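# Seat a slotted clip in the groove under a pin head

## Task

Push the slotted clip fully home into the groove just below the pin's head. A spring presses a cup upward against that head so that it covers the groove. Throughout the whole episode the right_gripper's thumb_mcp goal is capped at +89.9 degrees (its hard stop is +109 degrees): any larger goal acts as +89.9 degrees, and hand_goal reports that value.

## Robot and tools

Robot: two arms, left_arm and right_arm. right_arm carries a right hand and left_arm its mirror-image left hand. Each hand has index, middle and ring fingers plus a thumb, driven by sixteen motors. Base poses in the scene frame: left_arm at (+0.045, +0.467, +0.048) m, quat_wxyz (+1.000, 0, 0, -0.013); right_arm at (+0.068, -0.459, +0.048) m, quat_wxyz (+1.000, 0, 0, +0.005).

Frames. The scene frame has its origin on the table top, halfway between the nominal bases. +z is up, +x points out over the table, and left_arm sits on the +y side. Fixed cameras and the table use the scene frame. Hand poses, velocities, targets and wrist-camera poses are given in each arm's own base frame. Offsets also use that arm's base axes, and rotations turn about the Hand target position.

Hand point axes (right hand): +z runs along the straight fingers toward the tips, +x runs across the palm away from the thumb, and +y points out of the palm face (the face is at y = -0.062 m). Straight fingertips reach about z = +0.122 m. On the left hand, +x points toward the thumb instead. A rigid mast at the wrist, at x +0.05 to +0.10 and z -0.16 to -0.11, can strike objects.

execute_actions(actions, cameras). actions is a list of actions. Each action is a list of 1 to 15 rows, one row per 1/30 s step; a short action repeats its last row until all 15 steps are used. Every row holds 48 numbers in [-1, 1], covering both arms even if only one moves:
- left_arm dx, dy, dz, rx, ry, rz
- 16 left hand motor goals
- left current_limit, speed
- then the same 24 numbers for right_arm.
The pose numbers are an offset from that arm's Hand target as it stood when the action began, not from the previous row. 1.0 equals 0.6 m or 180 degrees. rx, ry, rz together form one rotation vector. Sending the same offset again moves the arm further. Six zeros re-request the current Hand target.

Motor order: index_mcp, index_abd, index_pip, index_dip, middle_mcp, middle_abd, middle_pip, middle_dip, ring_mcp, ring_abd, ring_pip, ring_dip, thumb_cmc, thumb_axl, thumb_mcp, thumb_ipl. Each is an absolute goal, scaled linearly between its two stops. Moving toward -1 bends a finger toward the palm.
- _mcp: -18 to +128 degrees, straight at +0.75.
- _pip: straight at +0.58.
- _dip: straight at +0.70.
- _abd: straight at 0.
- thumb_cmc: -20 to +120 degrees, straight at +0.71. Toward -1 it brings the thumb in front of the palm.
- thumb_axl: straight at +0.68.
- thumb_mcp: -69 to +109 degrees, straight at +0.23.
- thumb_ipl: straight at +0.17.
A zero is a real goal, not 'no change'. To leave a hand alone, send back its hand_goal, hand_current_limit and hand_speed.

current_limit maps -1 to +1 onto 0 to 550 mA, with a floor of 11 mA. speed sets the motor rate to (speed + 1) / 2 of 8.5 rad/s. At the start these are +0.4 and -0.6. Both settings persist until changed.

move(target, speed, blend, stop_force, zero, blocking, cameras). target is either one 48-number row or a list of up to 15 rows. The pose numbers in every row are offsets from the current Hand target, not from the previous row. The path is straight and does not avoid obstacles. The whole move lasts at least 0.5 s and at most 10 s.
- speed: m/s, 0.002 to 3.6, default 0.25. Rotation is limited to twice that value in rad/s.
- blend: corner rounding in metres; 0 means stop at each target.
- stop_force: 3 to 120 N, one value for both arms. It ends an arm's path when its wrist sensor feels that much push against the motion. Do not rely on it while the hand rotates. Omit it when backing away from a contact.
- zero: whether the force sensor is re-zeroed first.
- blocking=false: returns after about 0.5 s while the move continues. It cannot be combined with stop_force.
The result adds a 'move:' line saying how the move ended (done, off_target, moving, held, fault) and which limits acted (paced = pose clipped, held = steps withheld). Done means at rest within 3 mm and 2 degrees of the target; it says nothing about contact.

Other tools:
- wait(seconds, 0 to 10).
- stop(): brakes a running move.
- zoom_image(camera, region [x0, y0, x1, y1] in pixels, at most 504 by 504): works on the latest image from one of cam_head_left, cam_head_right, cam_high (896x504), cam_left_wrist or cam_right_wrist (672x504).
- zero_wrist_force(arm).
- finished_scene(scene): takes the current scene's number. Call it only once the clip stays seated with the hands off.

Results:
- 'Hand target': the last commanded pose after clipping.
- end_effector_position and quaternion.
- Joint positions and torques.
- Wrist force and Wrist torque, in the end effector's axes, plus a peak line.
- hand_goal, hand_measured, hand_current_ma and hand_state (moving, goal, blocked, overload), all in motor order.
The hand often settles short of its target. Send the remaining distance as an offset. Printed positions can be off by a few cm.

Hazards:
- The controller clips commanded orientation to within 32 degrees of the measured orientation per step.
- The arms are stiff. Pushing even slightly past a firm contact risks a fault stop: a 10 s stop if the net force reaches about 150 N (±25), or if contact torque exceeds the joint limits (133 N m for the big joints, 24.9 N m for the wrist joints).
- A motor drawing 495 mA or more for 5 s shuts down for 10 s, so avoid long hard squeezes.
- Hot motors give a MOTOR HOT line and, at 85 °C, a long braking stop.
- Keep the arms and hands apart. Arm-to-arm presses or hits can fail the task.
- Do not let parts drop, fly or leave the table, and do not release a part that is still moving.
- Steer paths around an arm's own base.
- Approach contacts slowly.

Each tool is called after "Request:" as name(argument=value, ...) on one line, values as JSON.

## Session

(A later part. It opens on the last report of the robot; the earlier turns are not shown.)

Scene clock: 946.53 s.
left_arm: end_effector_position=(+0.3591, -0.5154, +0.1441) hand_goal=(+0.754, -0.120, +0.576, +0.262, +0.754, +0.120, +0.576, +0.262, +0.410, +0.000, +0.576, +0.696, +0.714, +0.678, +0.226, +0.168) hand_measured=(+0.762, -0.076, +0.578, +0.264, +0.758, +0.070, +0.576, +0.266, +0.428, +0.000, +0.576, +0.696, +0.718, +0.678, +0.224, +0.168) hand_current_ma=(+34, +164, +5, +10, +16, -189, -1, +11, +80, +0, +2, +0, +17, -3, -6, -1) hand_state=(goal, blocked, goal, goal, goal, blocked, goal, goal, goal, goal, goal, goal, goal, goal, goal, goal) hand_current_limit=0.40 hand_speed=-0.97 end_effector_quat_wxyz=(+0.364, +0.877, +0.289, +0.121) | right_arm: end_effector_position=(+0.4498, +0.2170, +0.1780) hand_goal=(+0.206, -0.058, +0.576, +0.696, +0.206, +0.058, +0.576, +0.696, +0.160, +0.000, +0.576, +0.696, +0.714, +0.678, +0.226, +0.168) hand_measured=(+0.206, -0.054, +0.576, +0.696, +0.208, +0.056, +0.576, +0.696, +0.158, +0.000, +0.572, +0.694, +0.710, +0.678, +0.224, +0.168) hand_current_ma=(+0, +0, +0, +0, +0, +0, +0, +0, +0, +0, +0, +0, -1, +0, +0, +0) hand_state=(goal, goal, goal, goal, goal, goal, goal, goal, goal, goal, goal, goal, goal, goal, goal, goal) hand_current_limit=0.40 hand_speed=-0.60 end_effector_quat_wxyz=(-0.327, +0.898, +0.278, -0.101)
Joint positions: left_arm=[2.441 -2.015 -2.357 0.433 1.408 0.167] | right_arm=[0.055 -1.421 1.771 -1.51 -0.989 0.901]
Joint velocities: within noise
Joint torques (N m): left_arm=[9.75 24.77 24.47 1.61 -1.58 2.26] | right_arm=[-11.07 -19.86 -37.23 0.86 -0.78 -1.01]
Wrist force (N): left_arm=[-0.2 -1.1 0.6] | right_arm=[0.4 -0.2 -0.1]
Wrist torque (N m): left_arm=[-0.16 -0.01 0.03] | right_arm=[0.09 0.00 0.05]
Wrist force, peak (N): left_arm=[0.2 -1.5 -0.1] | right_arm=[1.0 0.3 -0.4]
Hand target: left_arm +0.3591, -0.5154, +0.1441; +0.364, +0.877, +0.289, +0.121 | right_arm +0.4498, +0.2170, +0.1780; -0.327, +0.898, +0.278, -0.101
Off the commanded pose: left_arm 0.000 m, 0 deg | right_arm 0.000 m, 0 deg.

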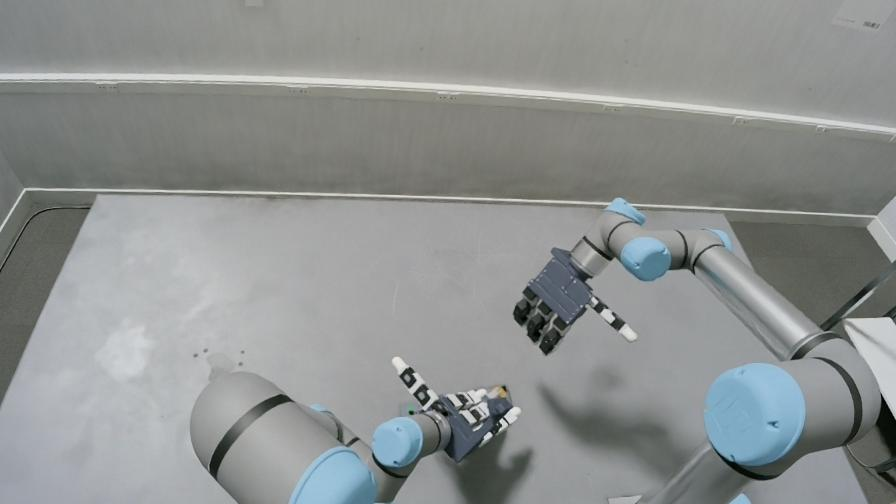

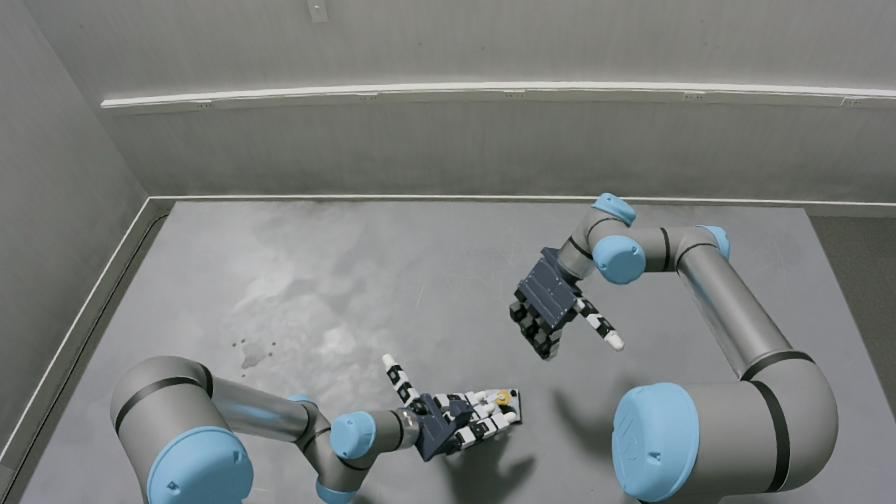

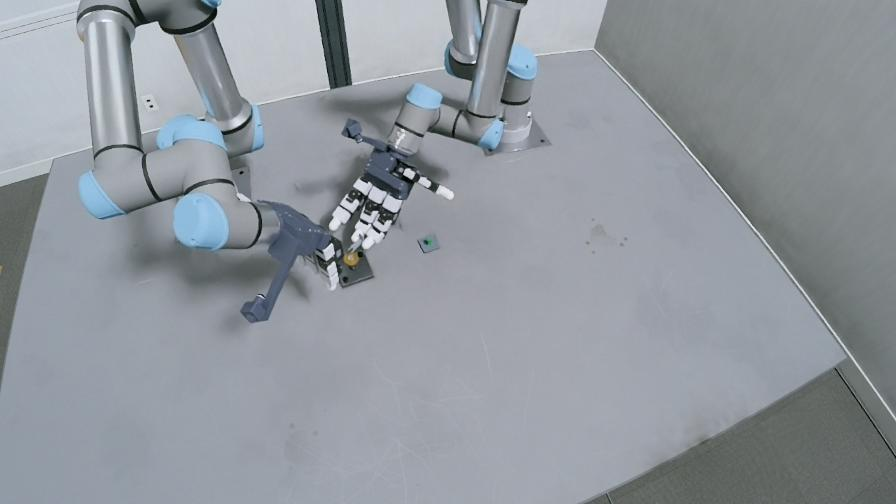

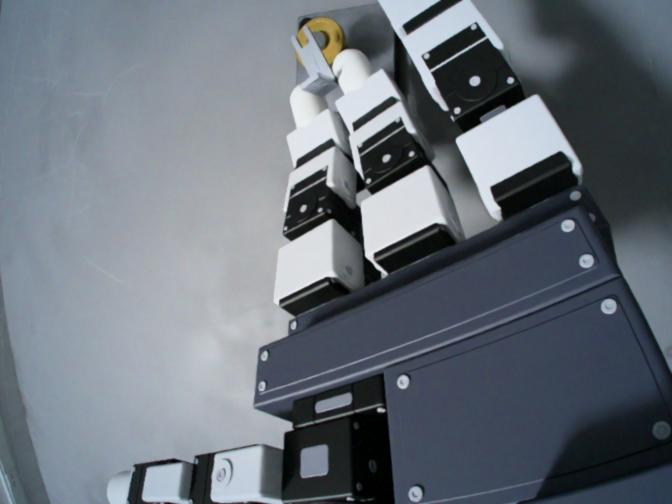

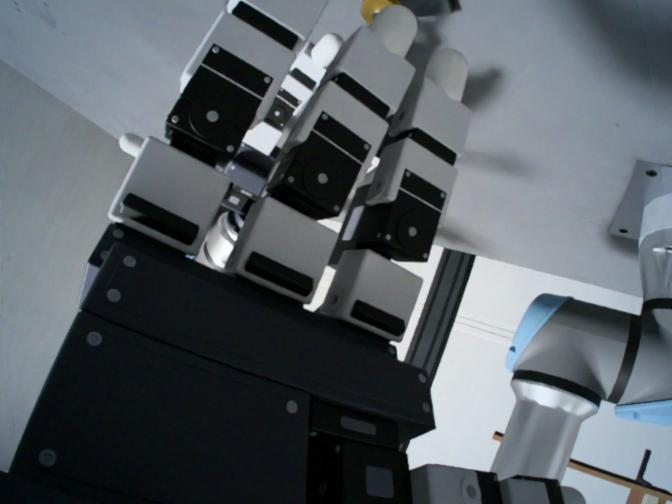

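Request:
move(target=[-0.01488,0.0201,-0.0417,0,0,0,0.754,-0.12,0.576,0.261,0.754,0.12,0.576,0.261,0.41,0,0.576,0.696,0.714,0.678,0.226,0.168,0.4,-0.97,0,0,0,0,0,0,0.2055,-0.058,0.576,0.696,0.2055,0.058,0.576,0.696,0.16,0,0.576,0.696,0.714,0.678,0.226,0.168,0.4,-0.6], speed=0.06, cameras=["cam_left_wrist","cam_high","cam_head_right","cam_head_left"])

Request:
zoom_image(camera="cam_left_wrist", region=[240, 0, 400, 120])

Request:
zoom_image(camera="cam_high", region=[325, 225, 385, 270])

Request:
zoom_image(camera="cam_head_right", region=[460, 370, 540, 430])

Scene clock: 960.73 s.
left_arm: end_effector_position=(+0.3502, -0.5034, +0.1191) hand_goal=(+0.754, -0.120, +0.576, +0.262, +0.754, +0.120, +0.576, +0.262, +0.410, +0.000, +0.576, +0.696, +0.714, +0.678, +0.226, +0.168) hand_measured=(+0.762, -0.076, +0.578, +0.264, +0.758, +0.070, +0.576, +0.266, +0.428, +0.000, +0.576, +0.696, +0.718, +0.678, +0.224, +0.168) hand_current_ma=(+34, +164, +5, +10, +16, -189, -1, +11, +79, +0, +2, +0, +17, -3, -6, -1) hand_state=(goal, blocked, goal, goal, goal, blocked, goal, goal, goal, goal, goal, goal, goal, goal, goal, goal) hand_current_limit=0.40 hand_speed=-0.97 end_effector_quat_wxyz=(+0.364, +0.877, +0.289, +0.121) | right_arm: end_effector_position=(+0.4498, +0.2170, +0.1780) hand_goal=(+0.206, -0.058, +0.576, +0.696, +0.206, +0.058, +0.576, +0.696, +0.160, +0.000, +0.576, +0.696, +0.714, +0.678, +0.226, +0.168) hand_measured=(+0.206, -0.054, +0.576, +0.696, +0.208, +0.056, +0.576, +0.696, +0.158, +0.000, +0.572, +0.694, +0.710, +0.678, +0.224, +0.168) hand_current_ma=(+0, +0, +0, +0, +0, +0, +0, +0, +0, +0, +0, +0, -1, +0, +0, +0) hand_state=(goal, goal, goal, goal, goal, goal, goal, goal, goal, goal, goal, goal, goal, goal, goal, goal) hand_current_limit=0.40 hand_speed=-0.60 end_effector_quat_wxyz=(-0.327, +0.898, +0.278, -0.101)
Joint positions: left_arm=[2.45 -2.081 -2.399 0.54 1.402 0.174] | right_arm=[0.055 -1.421 1.771 -1.51 -0.989 0.901]
Joint torques (N m): left_arm=[9.1 23.56 -3.15 4.57 -1.81 2] | right_arm=[-10.56 -19.64 -38.01 0.87 -0.71 -1.12]
Wrist force (N): left_arm=[-0.1 -1.1 0.3] | right_arm=[0.8 0.3 -0.3]
Wrist torque (N m): left_arm=[-0.11 -0.02 0.00] | right_arm=[0.18 -0.05 0.10]
Wrist force, peak (N): left_arm=[-0.2 -1.4 0.0] | right_arm=[1.1 0.4 0.0]
Hand target: left_arm +0.3501, -0.5033, +0.1190; +0.364, +0.877, +0.289, +0.121 | right_arm +0.4498, +0.2170, +0.1780; -0.327, +0.898, +0.278, -0.101
Off the commanded pose: left_arm 0.000 m, 0 deg | right_arm 0.000 m, 0 deg.
move: done
Images, in order (width x height): cam_head_left 896x504, cam_head_right 896x504, cam_high 896x504, cam_left_wrist 672x504.

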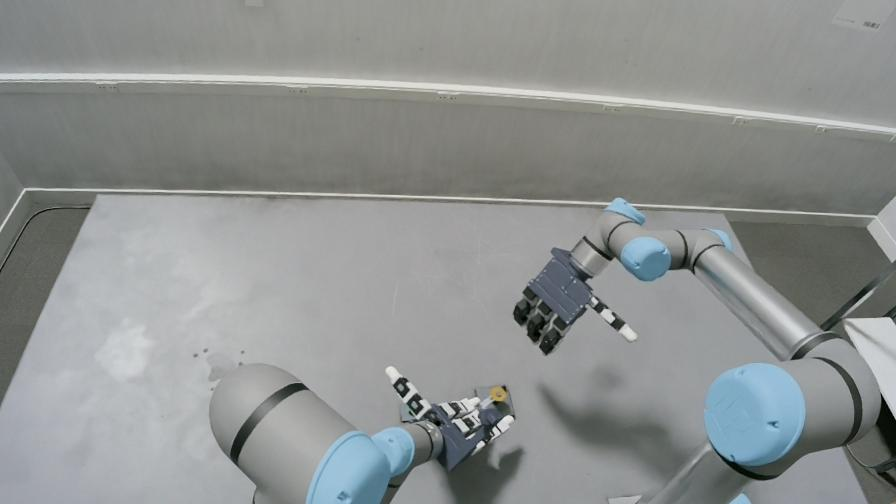

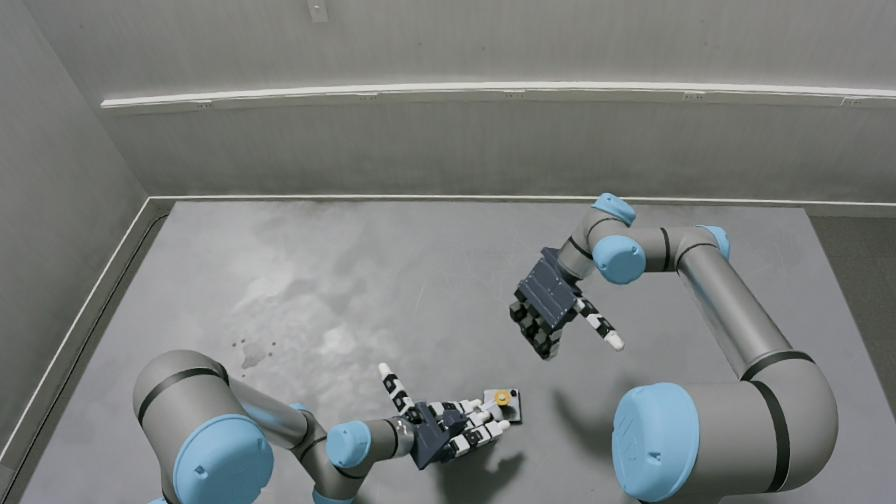

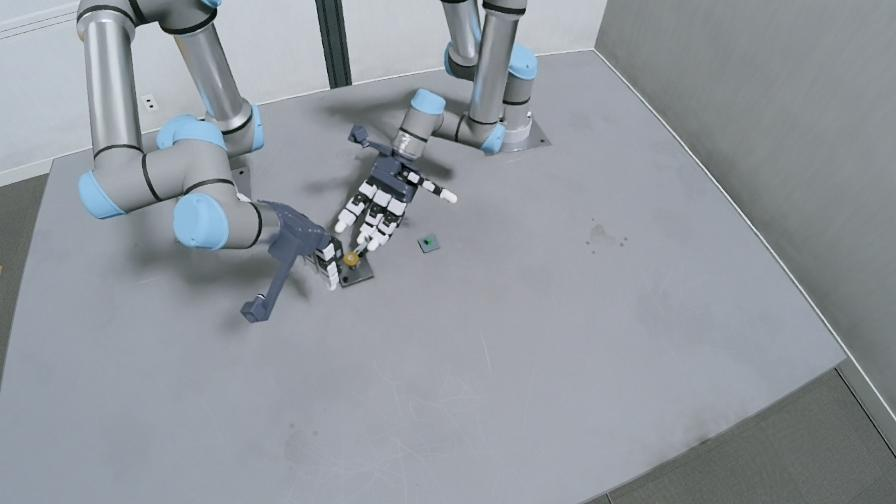

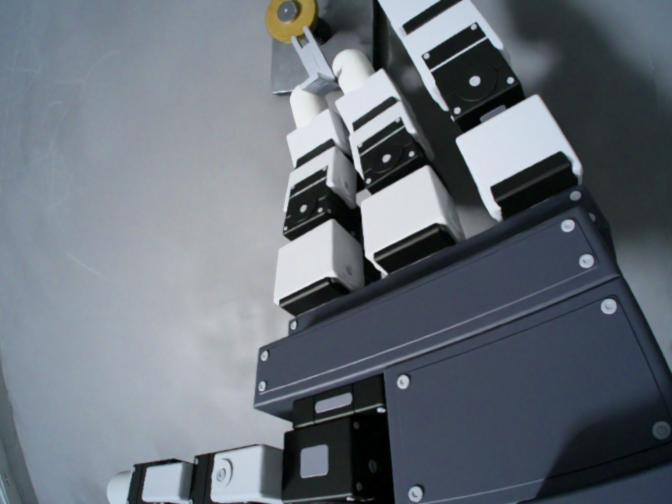

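Scaled by 3.150 from the camera's 672x504 image, which has a finer 960x720 frame.

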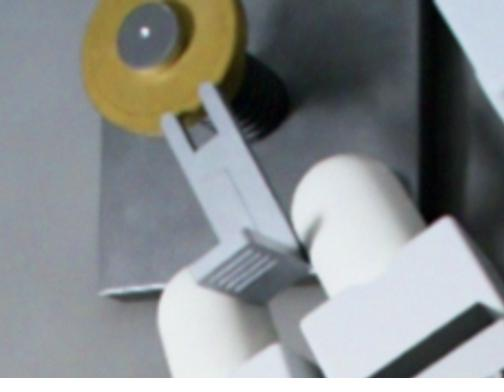

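Scaled by 8.400.

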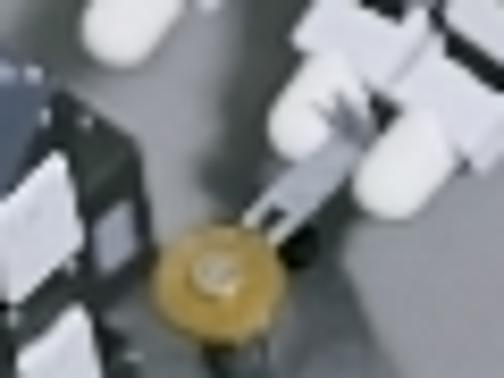

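Scaled by 6.300.

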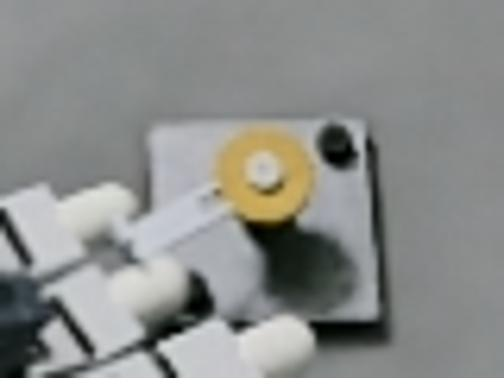

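Request:
zoom_image(camera="cam_left_wrist", region=[250, 0, 350, 100])

Request:
zoom_image(camera="cam_high", region=[340, 240, 375, 275])

Request:
zoom_image(camera="cam_head_right", region=[480, 380, 520, 420])

Request:
zoom_image(camera="cam_head_left", region=[475, 375, 515, 415])

Scaled by 5.040 from the camera's 672x504 image, which has a finer 960x720 frame.

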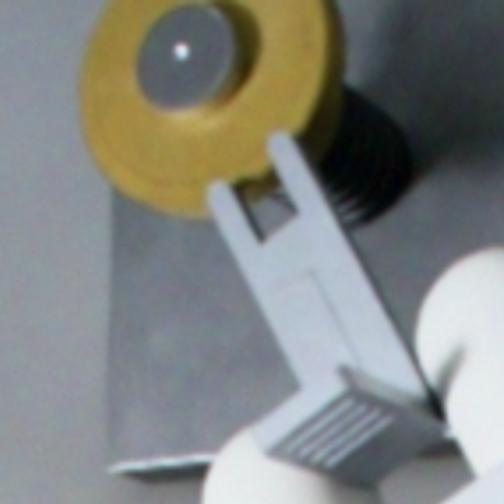

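Scaled by 14.400.

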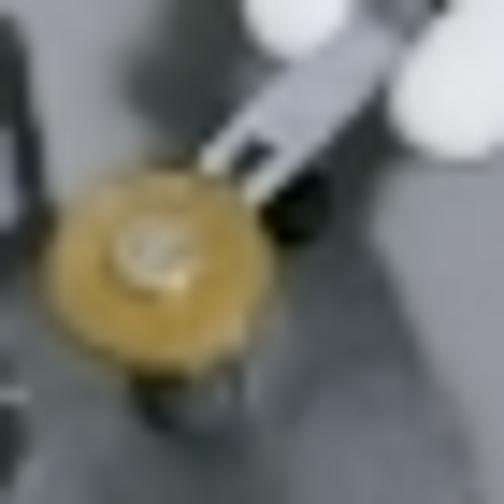

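Scaled by 12.600.

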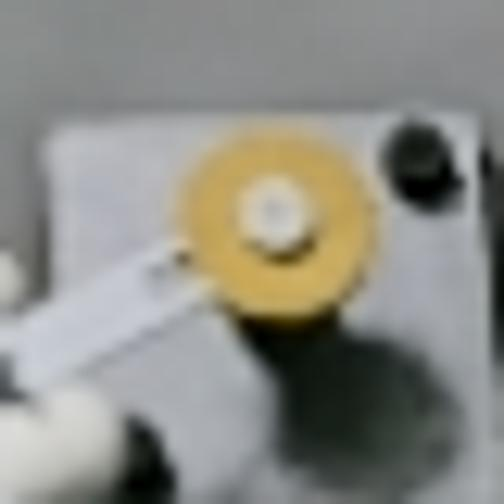

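Scaled by 12.600.

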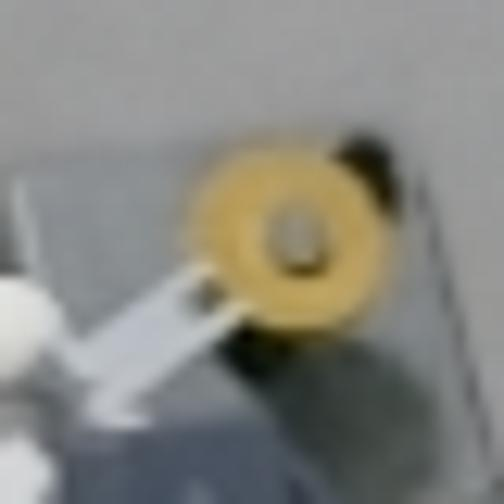

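Request:
move(target=[0,0,0.02,0,0,0,0.754,-0.12,0.576,0.261,0.754,0.12,0.576,0.261,0.41,0,0.576,0.696,0.714,0.678,0.226,0.168,0.4,-0.97,0,0,0,0,0,0,0.2055,-0.058,0.576,0.696,0.2055,0.058,0.576,0.696,0.16,0,0.576,0.696,0.714,0.678,0.226,0.168,0.4,-0.6], speed=0.06, cameras=["cam_left_wrist","cam_high","cam_head_right","cam_head_left"])

Request:
zoom_image(camera="cam_left_wrist", region=[250, 0, 350, 100])

Request:
zoom_image(camera="cam_high", region=[340, 240, 375, 275])

Request:
zoom_image(camera="cam_head_right", region=[480, 380, 520, 420])

Request:
zoom_image(camera="cam_head_left", region=[475, 375, 515, 415])

Scene clock: 1016.47 s.
left_arm: end_effector_position=(+0.3501, -0.5033, +0.1310) hand_goal=(+0.754, -0.120, +0.576, +0.262, +0.754, +0.120, +0.576, +0.262, +0.410, +0.000, +0.576, +0.696, +0.714, +0.678, +0.226, +0.168) hand_measured=(+0.762, -0.076, +0.578, +0.264, +0.758, +0.070, +0.576, +0.266, +0.428, +0.000, +0.576, +0.696, +0.718, +0.678, +0.224, +0.168) hand_current_ma=(+34, +164, +5, +10, +16, -189, -1, +11, +79, +0, +2, +0, +17, -3, -6, -1) hand_state=(goal, blocked, goal, goal, goal, blocked, goal, goal, goal, goal, goal, goal, goal, goal, goal, goal) hand_current_limit=0.40 hand_speed=-0.97 end_effector_quat_wxyz=(+0.364, +0.877, +0.289, +0.121) | right_arm: end_effector_position=(+0.4498, +0.2170, +0.1780) hand_goal=(+0.206, -0.058, +0.576, +0.696, +0.206, +0.058, +0.576, +0.696, +0.160, +0.000, +0.576, +0.696, +0.714, +0.678, +0.226, +0.168) hand_measured=(+0.206, -0.054, +0.576, +0.696, +0.208, +0.056, +0.576, +0.696, +0.158, +0.000, +0.572, +0.694, +0.710, +0.678, +0.224, +0.168) hand_current_ma=(+0, +0, +0, +0, +0, +0, +0, +0, +0, +0, +0, +0, -1, +0, +0, +0) hand_state=(goal, goal, goal, goal, goal, goal, goal, goal, goal, goal, goal, goal, goal, goal, goal, goal) hand_current_limit=0.40 hand_speed=-0.60 end_effector_quat_wxyz=(-0.327, +0.898, +0.278, -0.101)
Joint positions: left_arm=[2.45 -2.041 -2.4 0.501 1.402 0.174] | right_arm=[0.055 -1.421 1.771 -1.51 -0.989 0.901]
Joint torques (N m): left_arm=[6.63 36.82 -1.11 1.85 -1.71 0.65] | right_arm=[-10.58 -19.92 -37.7 0.88 -0.88 -1.15]
Wrist force (N): left_arm=[-0.1 -0.8 -0.1] | right_arm=[0.7 0.1 -0.1]
Wrist torque (N m): left_arm=[-0.07 -0.04 0.00] | right_arm=[0.15 -0.04 0.08]
Wrist force, peak (N): left_arm=[-0.1 -1.2 0.2] | right_arm=[1.2 0.4 -0.1]
Hand target: left_arm +0.3501, -0.5033, +0.1310; +0.364, +0.877, +0.289, +0.121 | right_arm +0.4498, +0.2170, +0.1780; -0.327, +0.898, +0.278, -0.101
Off the commanded pose: left_arm 0.000 m, 0 deg | right_arm 0.000 m, 0 deg.
move: done
Images, in order (width x height): cam_head_left 896x504, cam_head_right 896x504, cam_high 896x504, cam_left_wrist 672x504.

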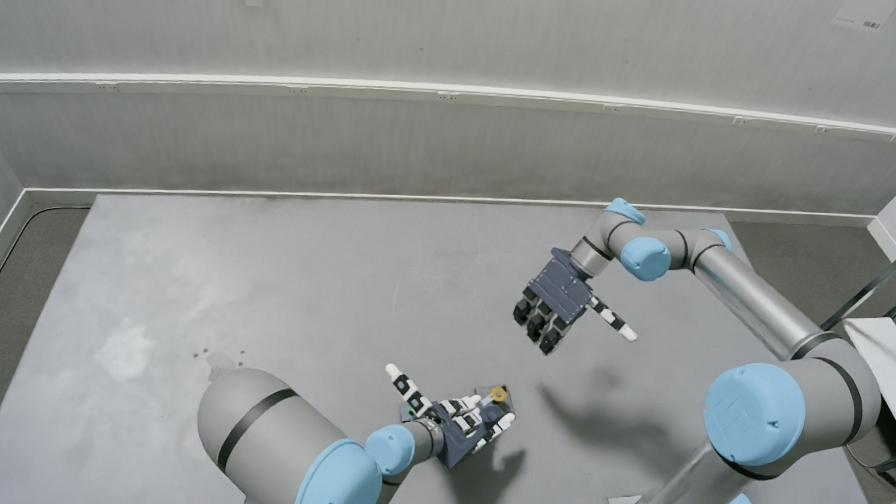

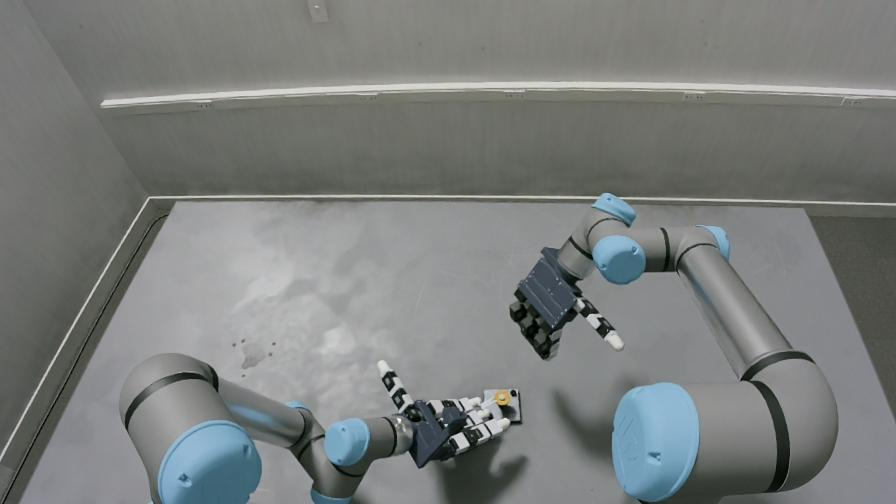

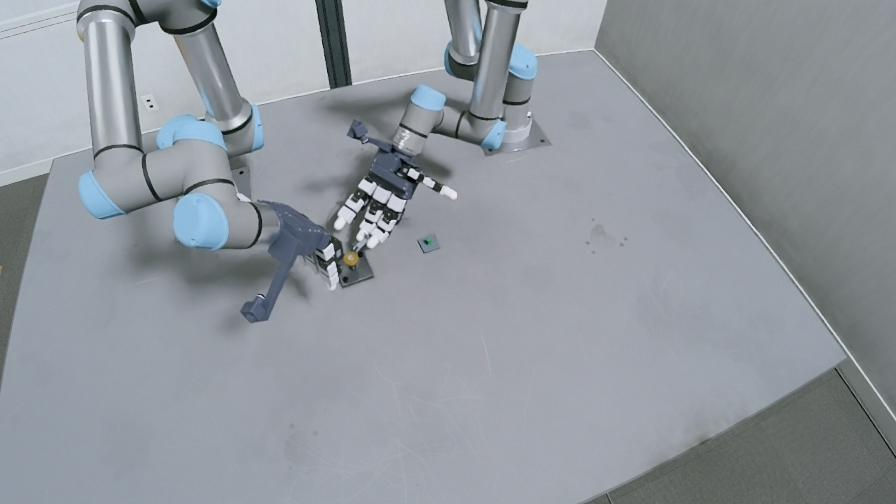

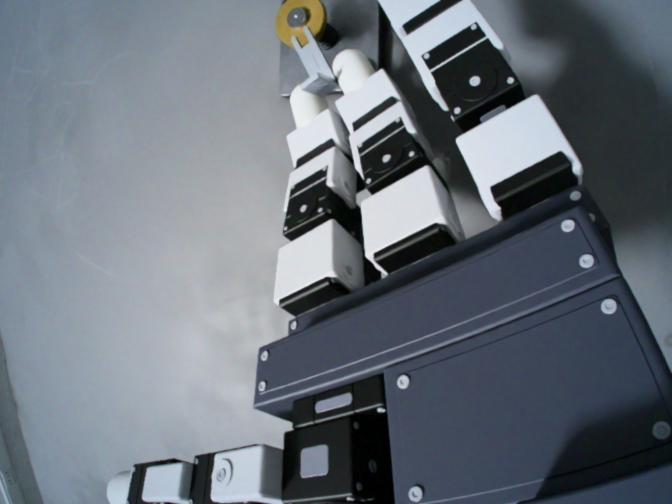

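Scaled by 5.040 from the camera's 672x504 image, which has a finer 960x720 frame.

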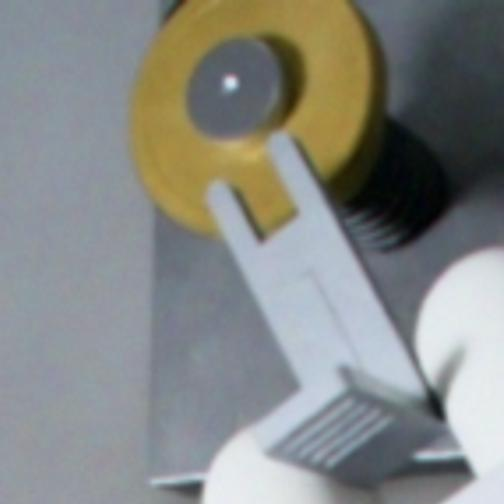

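Scaled by 14.400.

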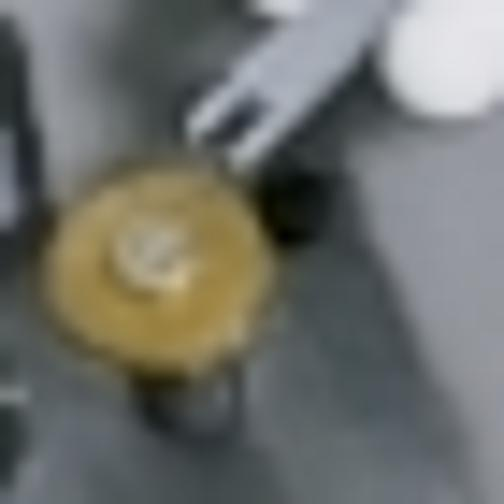

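Scaled by 12.600.

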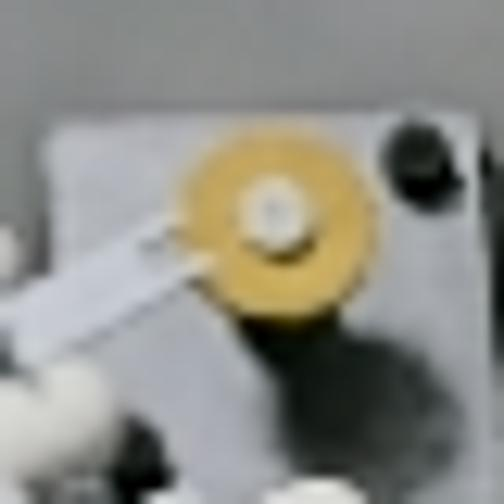

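Scaled by 12.600.

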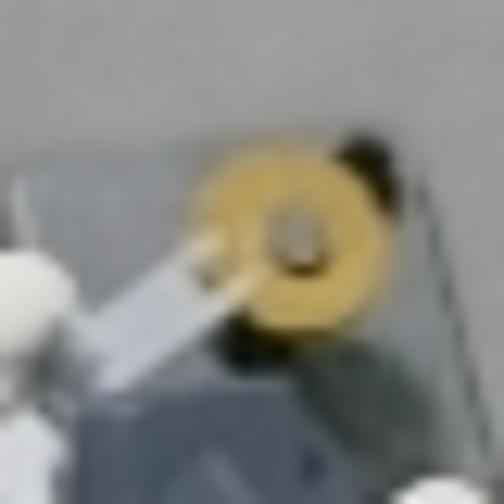

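Request:
move(target=[0,0,0,0,0,0,0.754,-0.12,0.576,0.261,0.754,0.12,0.576,0.261,0.41,0,0.576,0.696,0.714,0.678,0.226,0.168,0.4,-0.97,-0.085,0.1272,-0.0633,0,0,0,0.2055,-0.074,0.576,0.696,0.2055,0.074,0.576,0.696,0.16,0,0.576,0.696,0.714,0.678,0.226,0.168,0.4,-0.6], speed=0.08, cameras=["cam_left_wrist","cam_high","cam_head_right","cam_head_left","cam_right_wrist"])

Request:
zoom_image(camera="cam_left_wrist", region=[240, 0, 400, 120])

Request:
zoom_image(camera="cam_high", region=[325, 225, 385, 270])

Request:
zoom_image(camera="cam_head_right", region=[470, 370, 530, 430])

Scene clock: 1048.47 s.
left_arm: end_effector_position=(+0.3501, -0.5033, +0.1310) hand_goal=(+0.754, -0.120, +0.576, +0.262, +0.754, +0.120, +0.576, +0.262, +0.410, +0.000, +0.576, +0.696, +0.714, +0.678, +0.226, +0.168) hand_measured=(+0.762, -0.076, +0.578, +0.264, +0.758, +0.070, +0.576, +0.266, +0.428, +0.000, +0.576, +0.696, +0.718, +0.678, +0.224, +0.168) hand_current_ma=(+34, +164, +5, +10, +16, -189, -1, +11, +79, +0, +2, +0, +17, -3, -6, -1) hand_state=(goal, blocked, goal, goal, goal, blocked, goal, goal, goal, goal, goal, goal, goal, goal, goal, goal) hand_current_limit=0.40 hand_speed=-0.97 end_effector_quat_wxyz=(+0.364, +0.877, +0.289, +0.121) | right_arm: end_effector_position=(+0.3988, +0.2932, +0.1401) hand_goal=(+0.206, -0.074, +0.576, +0.696, +0.206, +0.074, +0.576, +0.696, +0.160, +0.000, +0.576, +0.696, +0.714, +0.678, +0.226, +0.168) hand_measured=(+0.206, -0.070, +0.576, +0.696, +0.206, +0.070, +0.576, +0.696, +0.158, +0.000, +0.572, +0.694, +0.710, +0.678, +0.224, +0.168) hand_current_ma=(+0, +0, +0, +0, +0, -1, +0, +0, +0, +0, +0, +0, -1, +0, +0, +0) hand_state=(goal, goal, goal, goal, goal, goal, goal, goal, goal, goal, goal, goal, goal, goal, goal, goal) hand_current_limit=0.40 hand_speed=-0.60 end_effector_quat_wxyz=(-0.327, +0.898, +0.278, -0.101)
Joint positions: left_arm=[2.45 -2.041 -2.4 0.5 1.402 0.174] | right_arm=[0.216 -1.425 1.908 -1.75 -0.933 1.085]
Joint torques (N m): left_arm=[3.17 36.16 20.65 1.49 -1.1 0.25] | right_arm=[12.17 -18.22 -5.63 -4.54 2.73 1.83]
Wrist force (N): left_arm=[0.2 -0.7 0.2] | right_arm=[0.6 0.2 0.0]
Wrist torque (N m): left_arm=[-0.06 -0.08 0.02] | right_arm=[0.16 -0.02 -0.10]
Wrist force, peak (N): left_arm=[-0.1 -1.3 -0.1] | right_arm=[0.9 0.8 -0.7]
Hand target: left_arm +0.3501, -0.5033, +0.1310; +0.364, +0.877, +0.289, +0.121 | right_arm +0.3988, +0.2933, +0.1401; -0.327, +0.898, +0.278, -0.101
Off the commanded pose: left_arm 0.000 m, 0 deg | right_arm 0.000 m, 0 deg.
move: done

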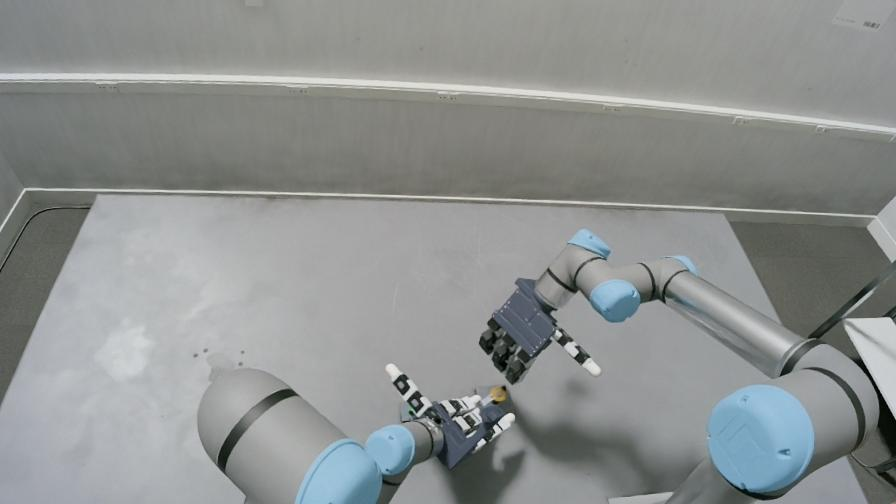

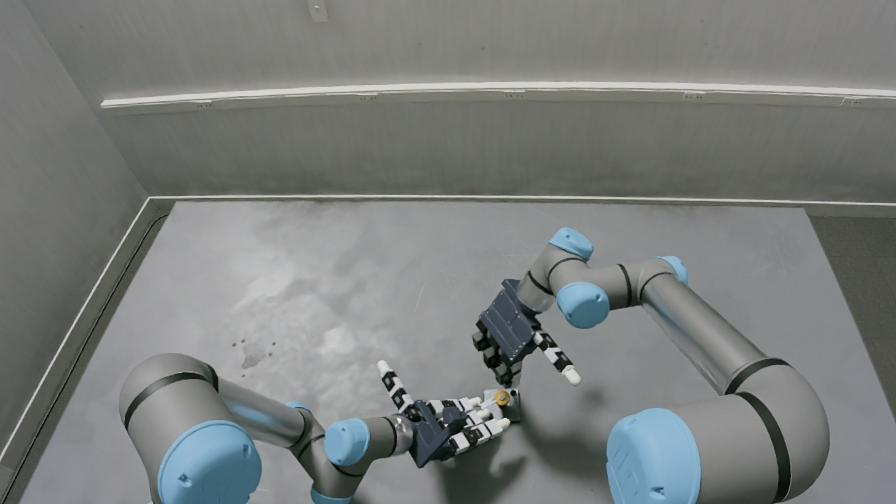

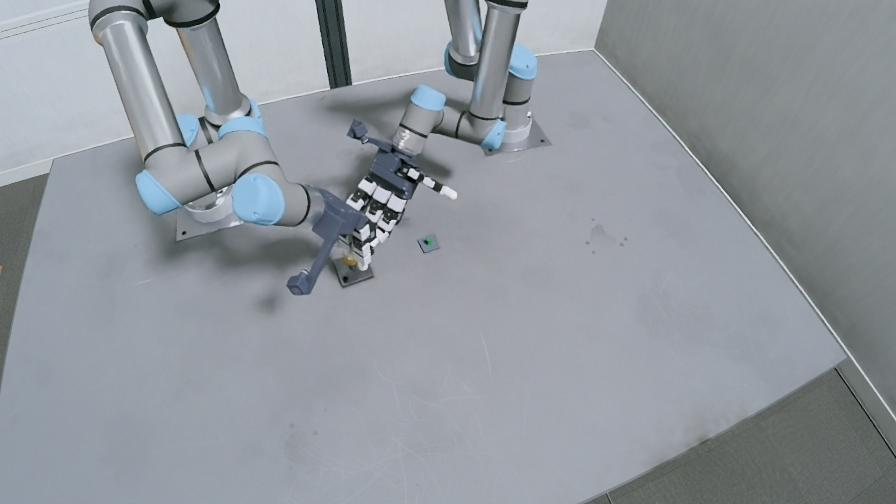

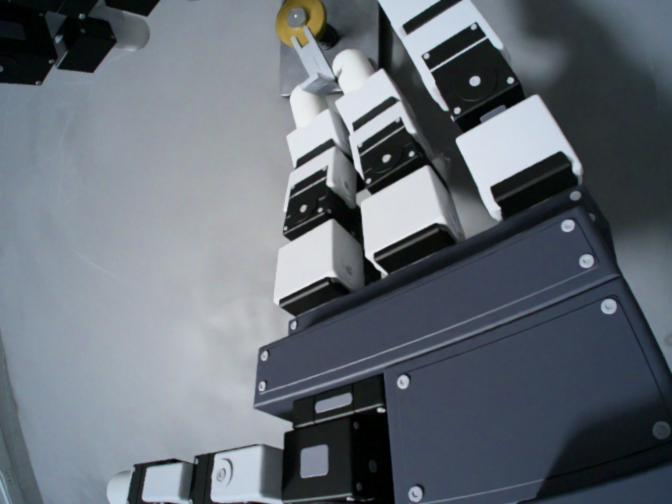

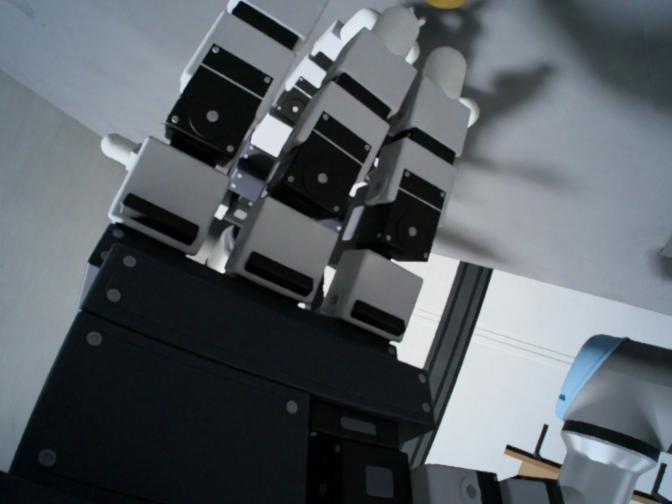

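Scaled by 3.150 from the camera's 672x504 image, which has a finer 960x720 frame.

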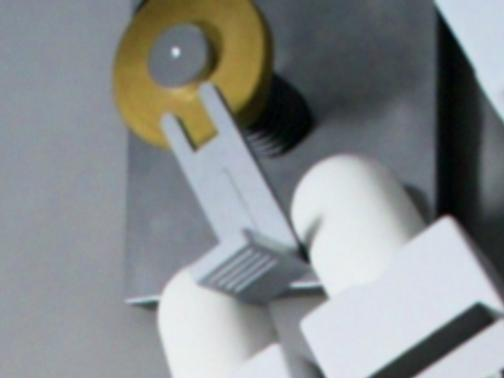

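Scaled by 8.400.

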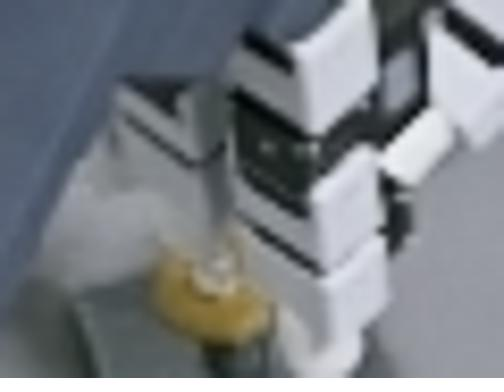

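Scaled by 8.400.

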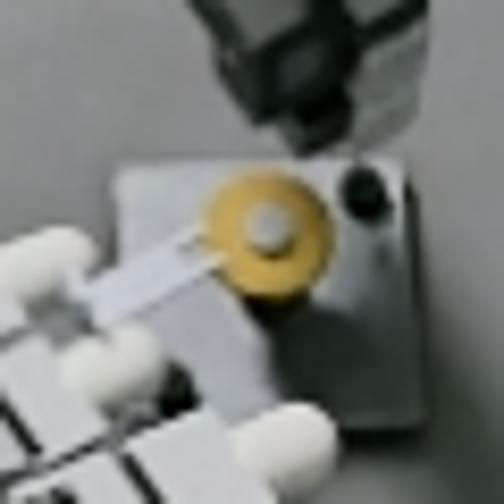

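Request:
move(target=[0,0,0,0,0,0,0.754,-0.12,0.576,0.261,0.754,0.12,0.576,0.261,0.41,0,0.576,0.696,0.714,0.678,0.226,0.168,0.4,-0.97,0,0,-0.0867,0,0,0,0.2055,-0.074,0.576,0.696,0.2055,0.074,0.576,0.696,0.16,0,0.576,0.696,0.714,0.678,0.226,0.168,0.4,-0.6], speed=0.06, cameras=["cam_left_wrist","cam_high","cam_head_right","cam_head_left","cam_right_wrist"])

Request:
zoom_image(camera="cam_left_wrist", region=[240, 0, 400, 120])

Request:
zoom_image(camera="cam_high", region=[325, 225, 385, 270])

Request:
zoom_image(camera="cam_head_right", region=[470, 370, 530, 430])

Request:
zoom_image(camera="cam_head_left", region=[470, 370, 530, 430])

Scene clock: 1060.17 s.
left_arm: end_effector_position=(+0.3501, -0.5033, +0.1310) hand_goal=(+0.754, -0.120, +0.576, +0.262, +0.754, +0.120, +0.576, +0.262, +0.410, +0.000, +0.576, +0.696, +0.714, +0.678, +0.226, +0.168) hand_measured=(+0.762, -0.076, +0.578, +0.264, +0.758, +0.070, +0.576, +0.266, +0.428, +0.000, +0.576, +0.696, +0.718, +0.678, +0.224, +0.168) hand_current_ma=(+34, +164, +5, +10, +16, -189, -1, +11, +79, +0, +2, +0, +17, -3, -6, -1) hand_state=(goal, blocked, goal, goal, goal, blocked, goal, goal, goal, goal, goal, goal, goal, goal, goal, goal) hand_current_limit=0.40 hand_speed=-0.97 end_effector_quat_wxyz=(+0.364, +0.877, +0.289, +0.121) | right_arm: end_effector_position=(+0.3988, +0.2933, +0.0881) hand_goal=(+0.206, -0.074, +0.576, +0.696, +0.206, +0.074, +0.576, +0.696, +0.160, +0.000, +0.576, +0.696, +0.714, +0.678, +0.226, +0.168) hand_measured=(+0.206, -0.070, +0.576, +0.696, +0.206, +0.070, +0.576, +0.696, +0.158, +0.000, +0.572, +0.694, +0.710, +0.678, +0.224, +0.168) hand_current_ma=(+0, +0, +0, +0, +0, -1, +0, +0, +0, +0, +0, +0, -1, +0, +0, +0) hand_state=(goal, goal, goal, goal, goal, goal, goal, goal, goal, goal, goal, goal, goal, goal, goal, goal) hand_current_limit=0.40 hand_speed=-0.60 end_effector_quat_wxyz=(-0.327, +0.898, +0.278, -0.101)
Joint positions: left_arm=[2.45 -2.041 -2.4 0.5 1.402 0.174] | right_arm=[0.216 -1.356 1.979 -1.89 -0.933 1.085]
Joint torques (N m): left_arm=[1.62 36.2 20.47 1.37 -0.83 0.12] | right_arm=[-6.07 -19.91 -4.82 -4.17 2.05 1.4]
Wrist force (N): left_arm=[0.0 -1.0 0.0] | right_arm=[0.7 0.1 0.0]
Wrist torque (N m): left_arm=[-0.10 -0.05 0.03] | right_arm=[0.12 -0.04 -0.09]
Wrist force, peak (N): left_arm=[-0.3 -1.2 0.3] | right_arm=[0.8 1.0 0.4]
Hand target: left_arm +0.3501, -0.5033, +0.1310; +0.364, +0.877, +0.289, +0.121 | right_arm +0.3988, +0.2933, +0.0880; -0.327, +0.898, +0.278, -0.101
Off the commanded pose: left_arm 0.000 m, 0 deg | right_arm 0.000 m, 0 deg.
move: done

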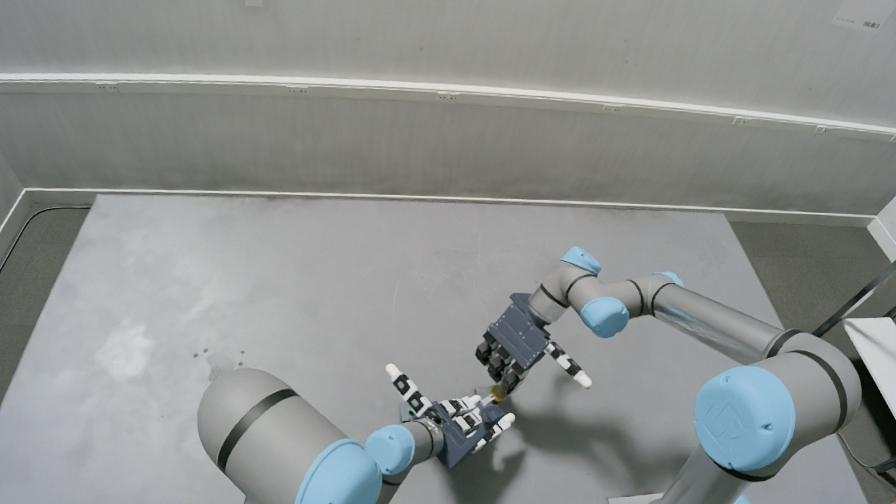

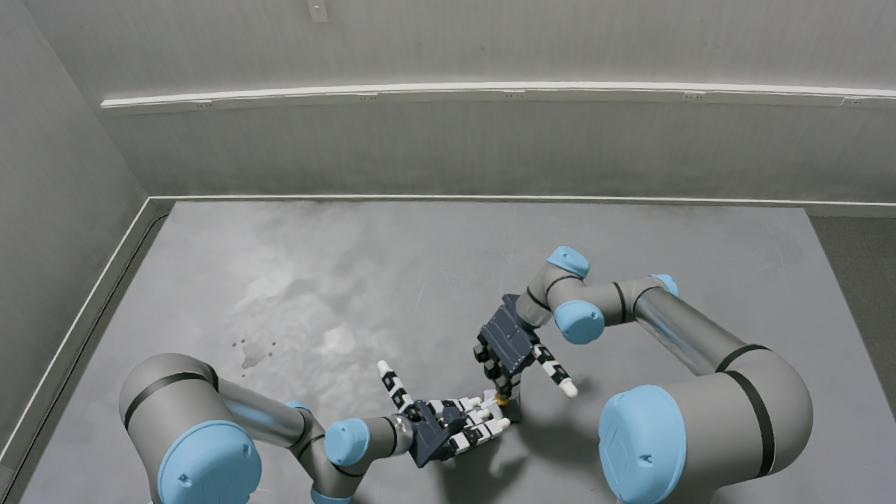

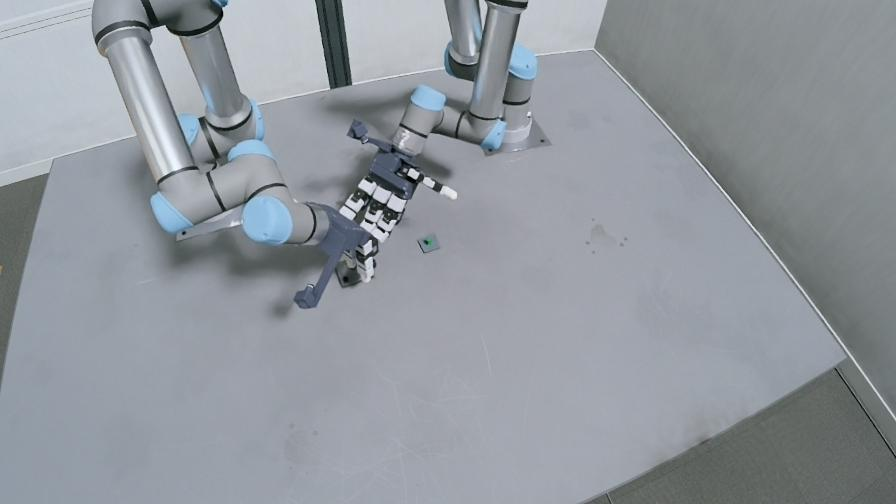

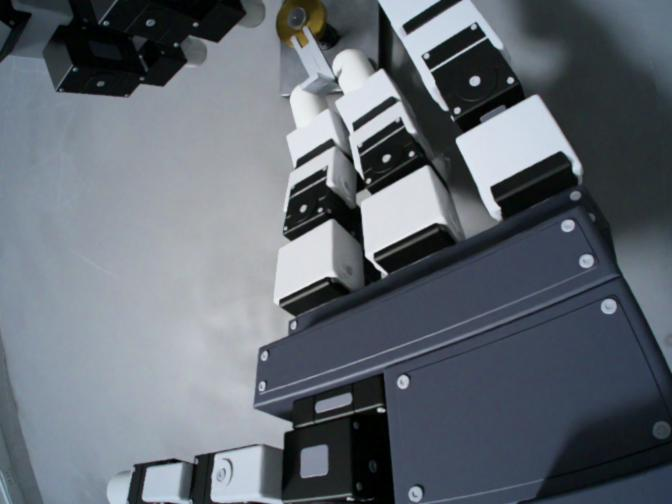

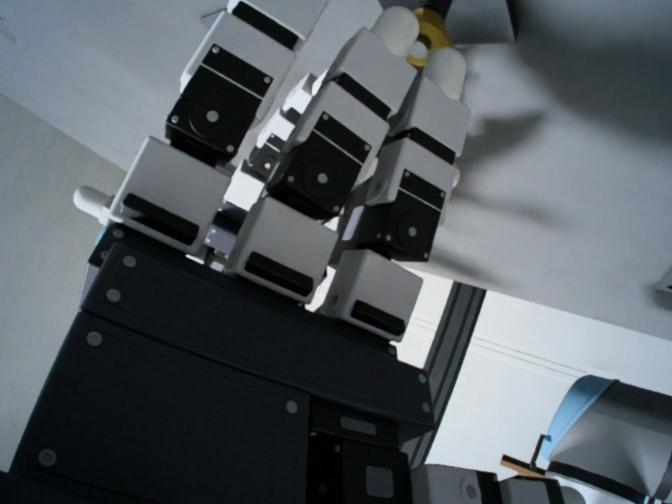

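Scaled by 3.150 from the camera's 672x504 image, which has a finer 960x720 frame.

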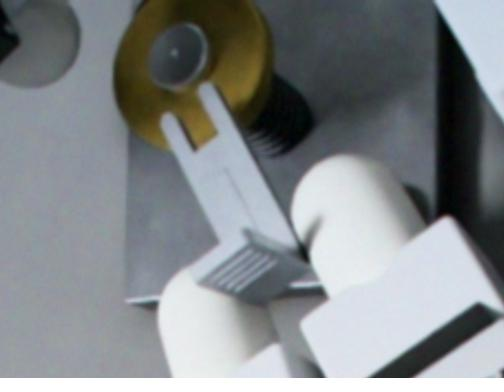

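Scaled by 8.400.

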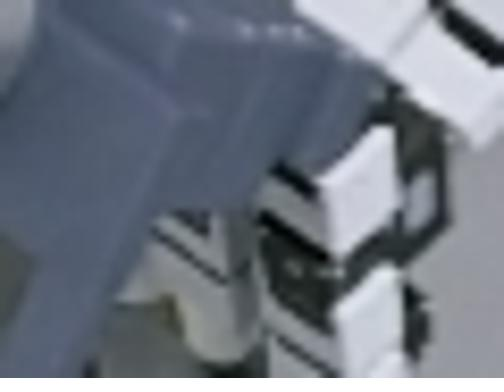

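Scaled by 8.400.

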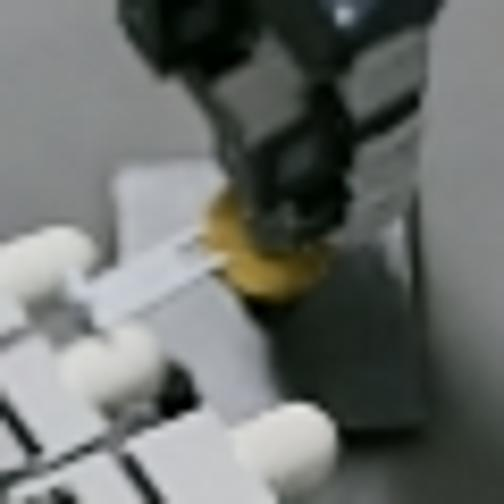

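Scaled by 8.400.

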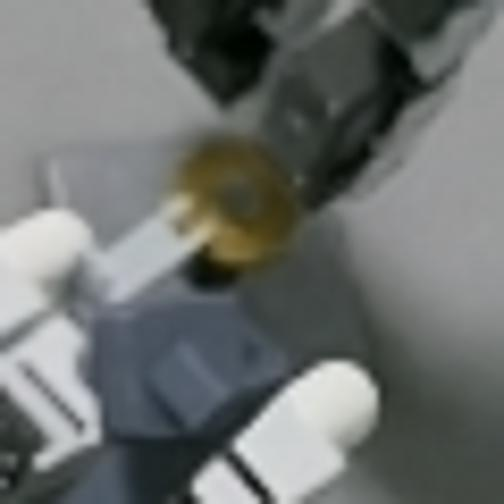

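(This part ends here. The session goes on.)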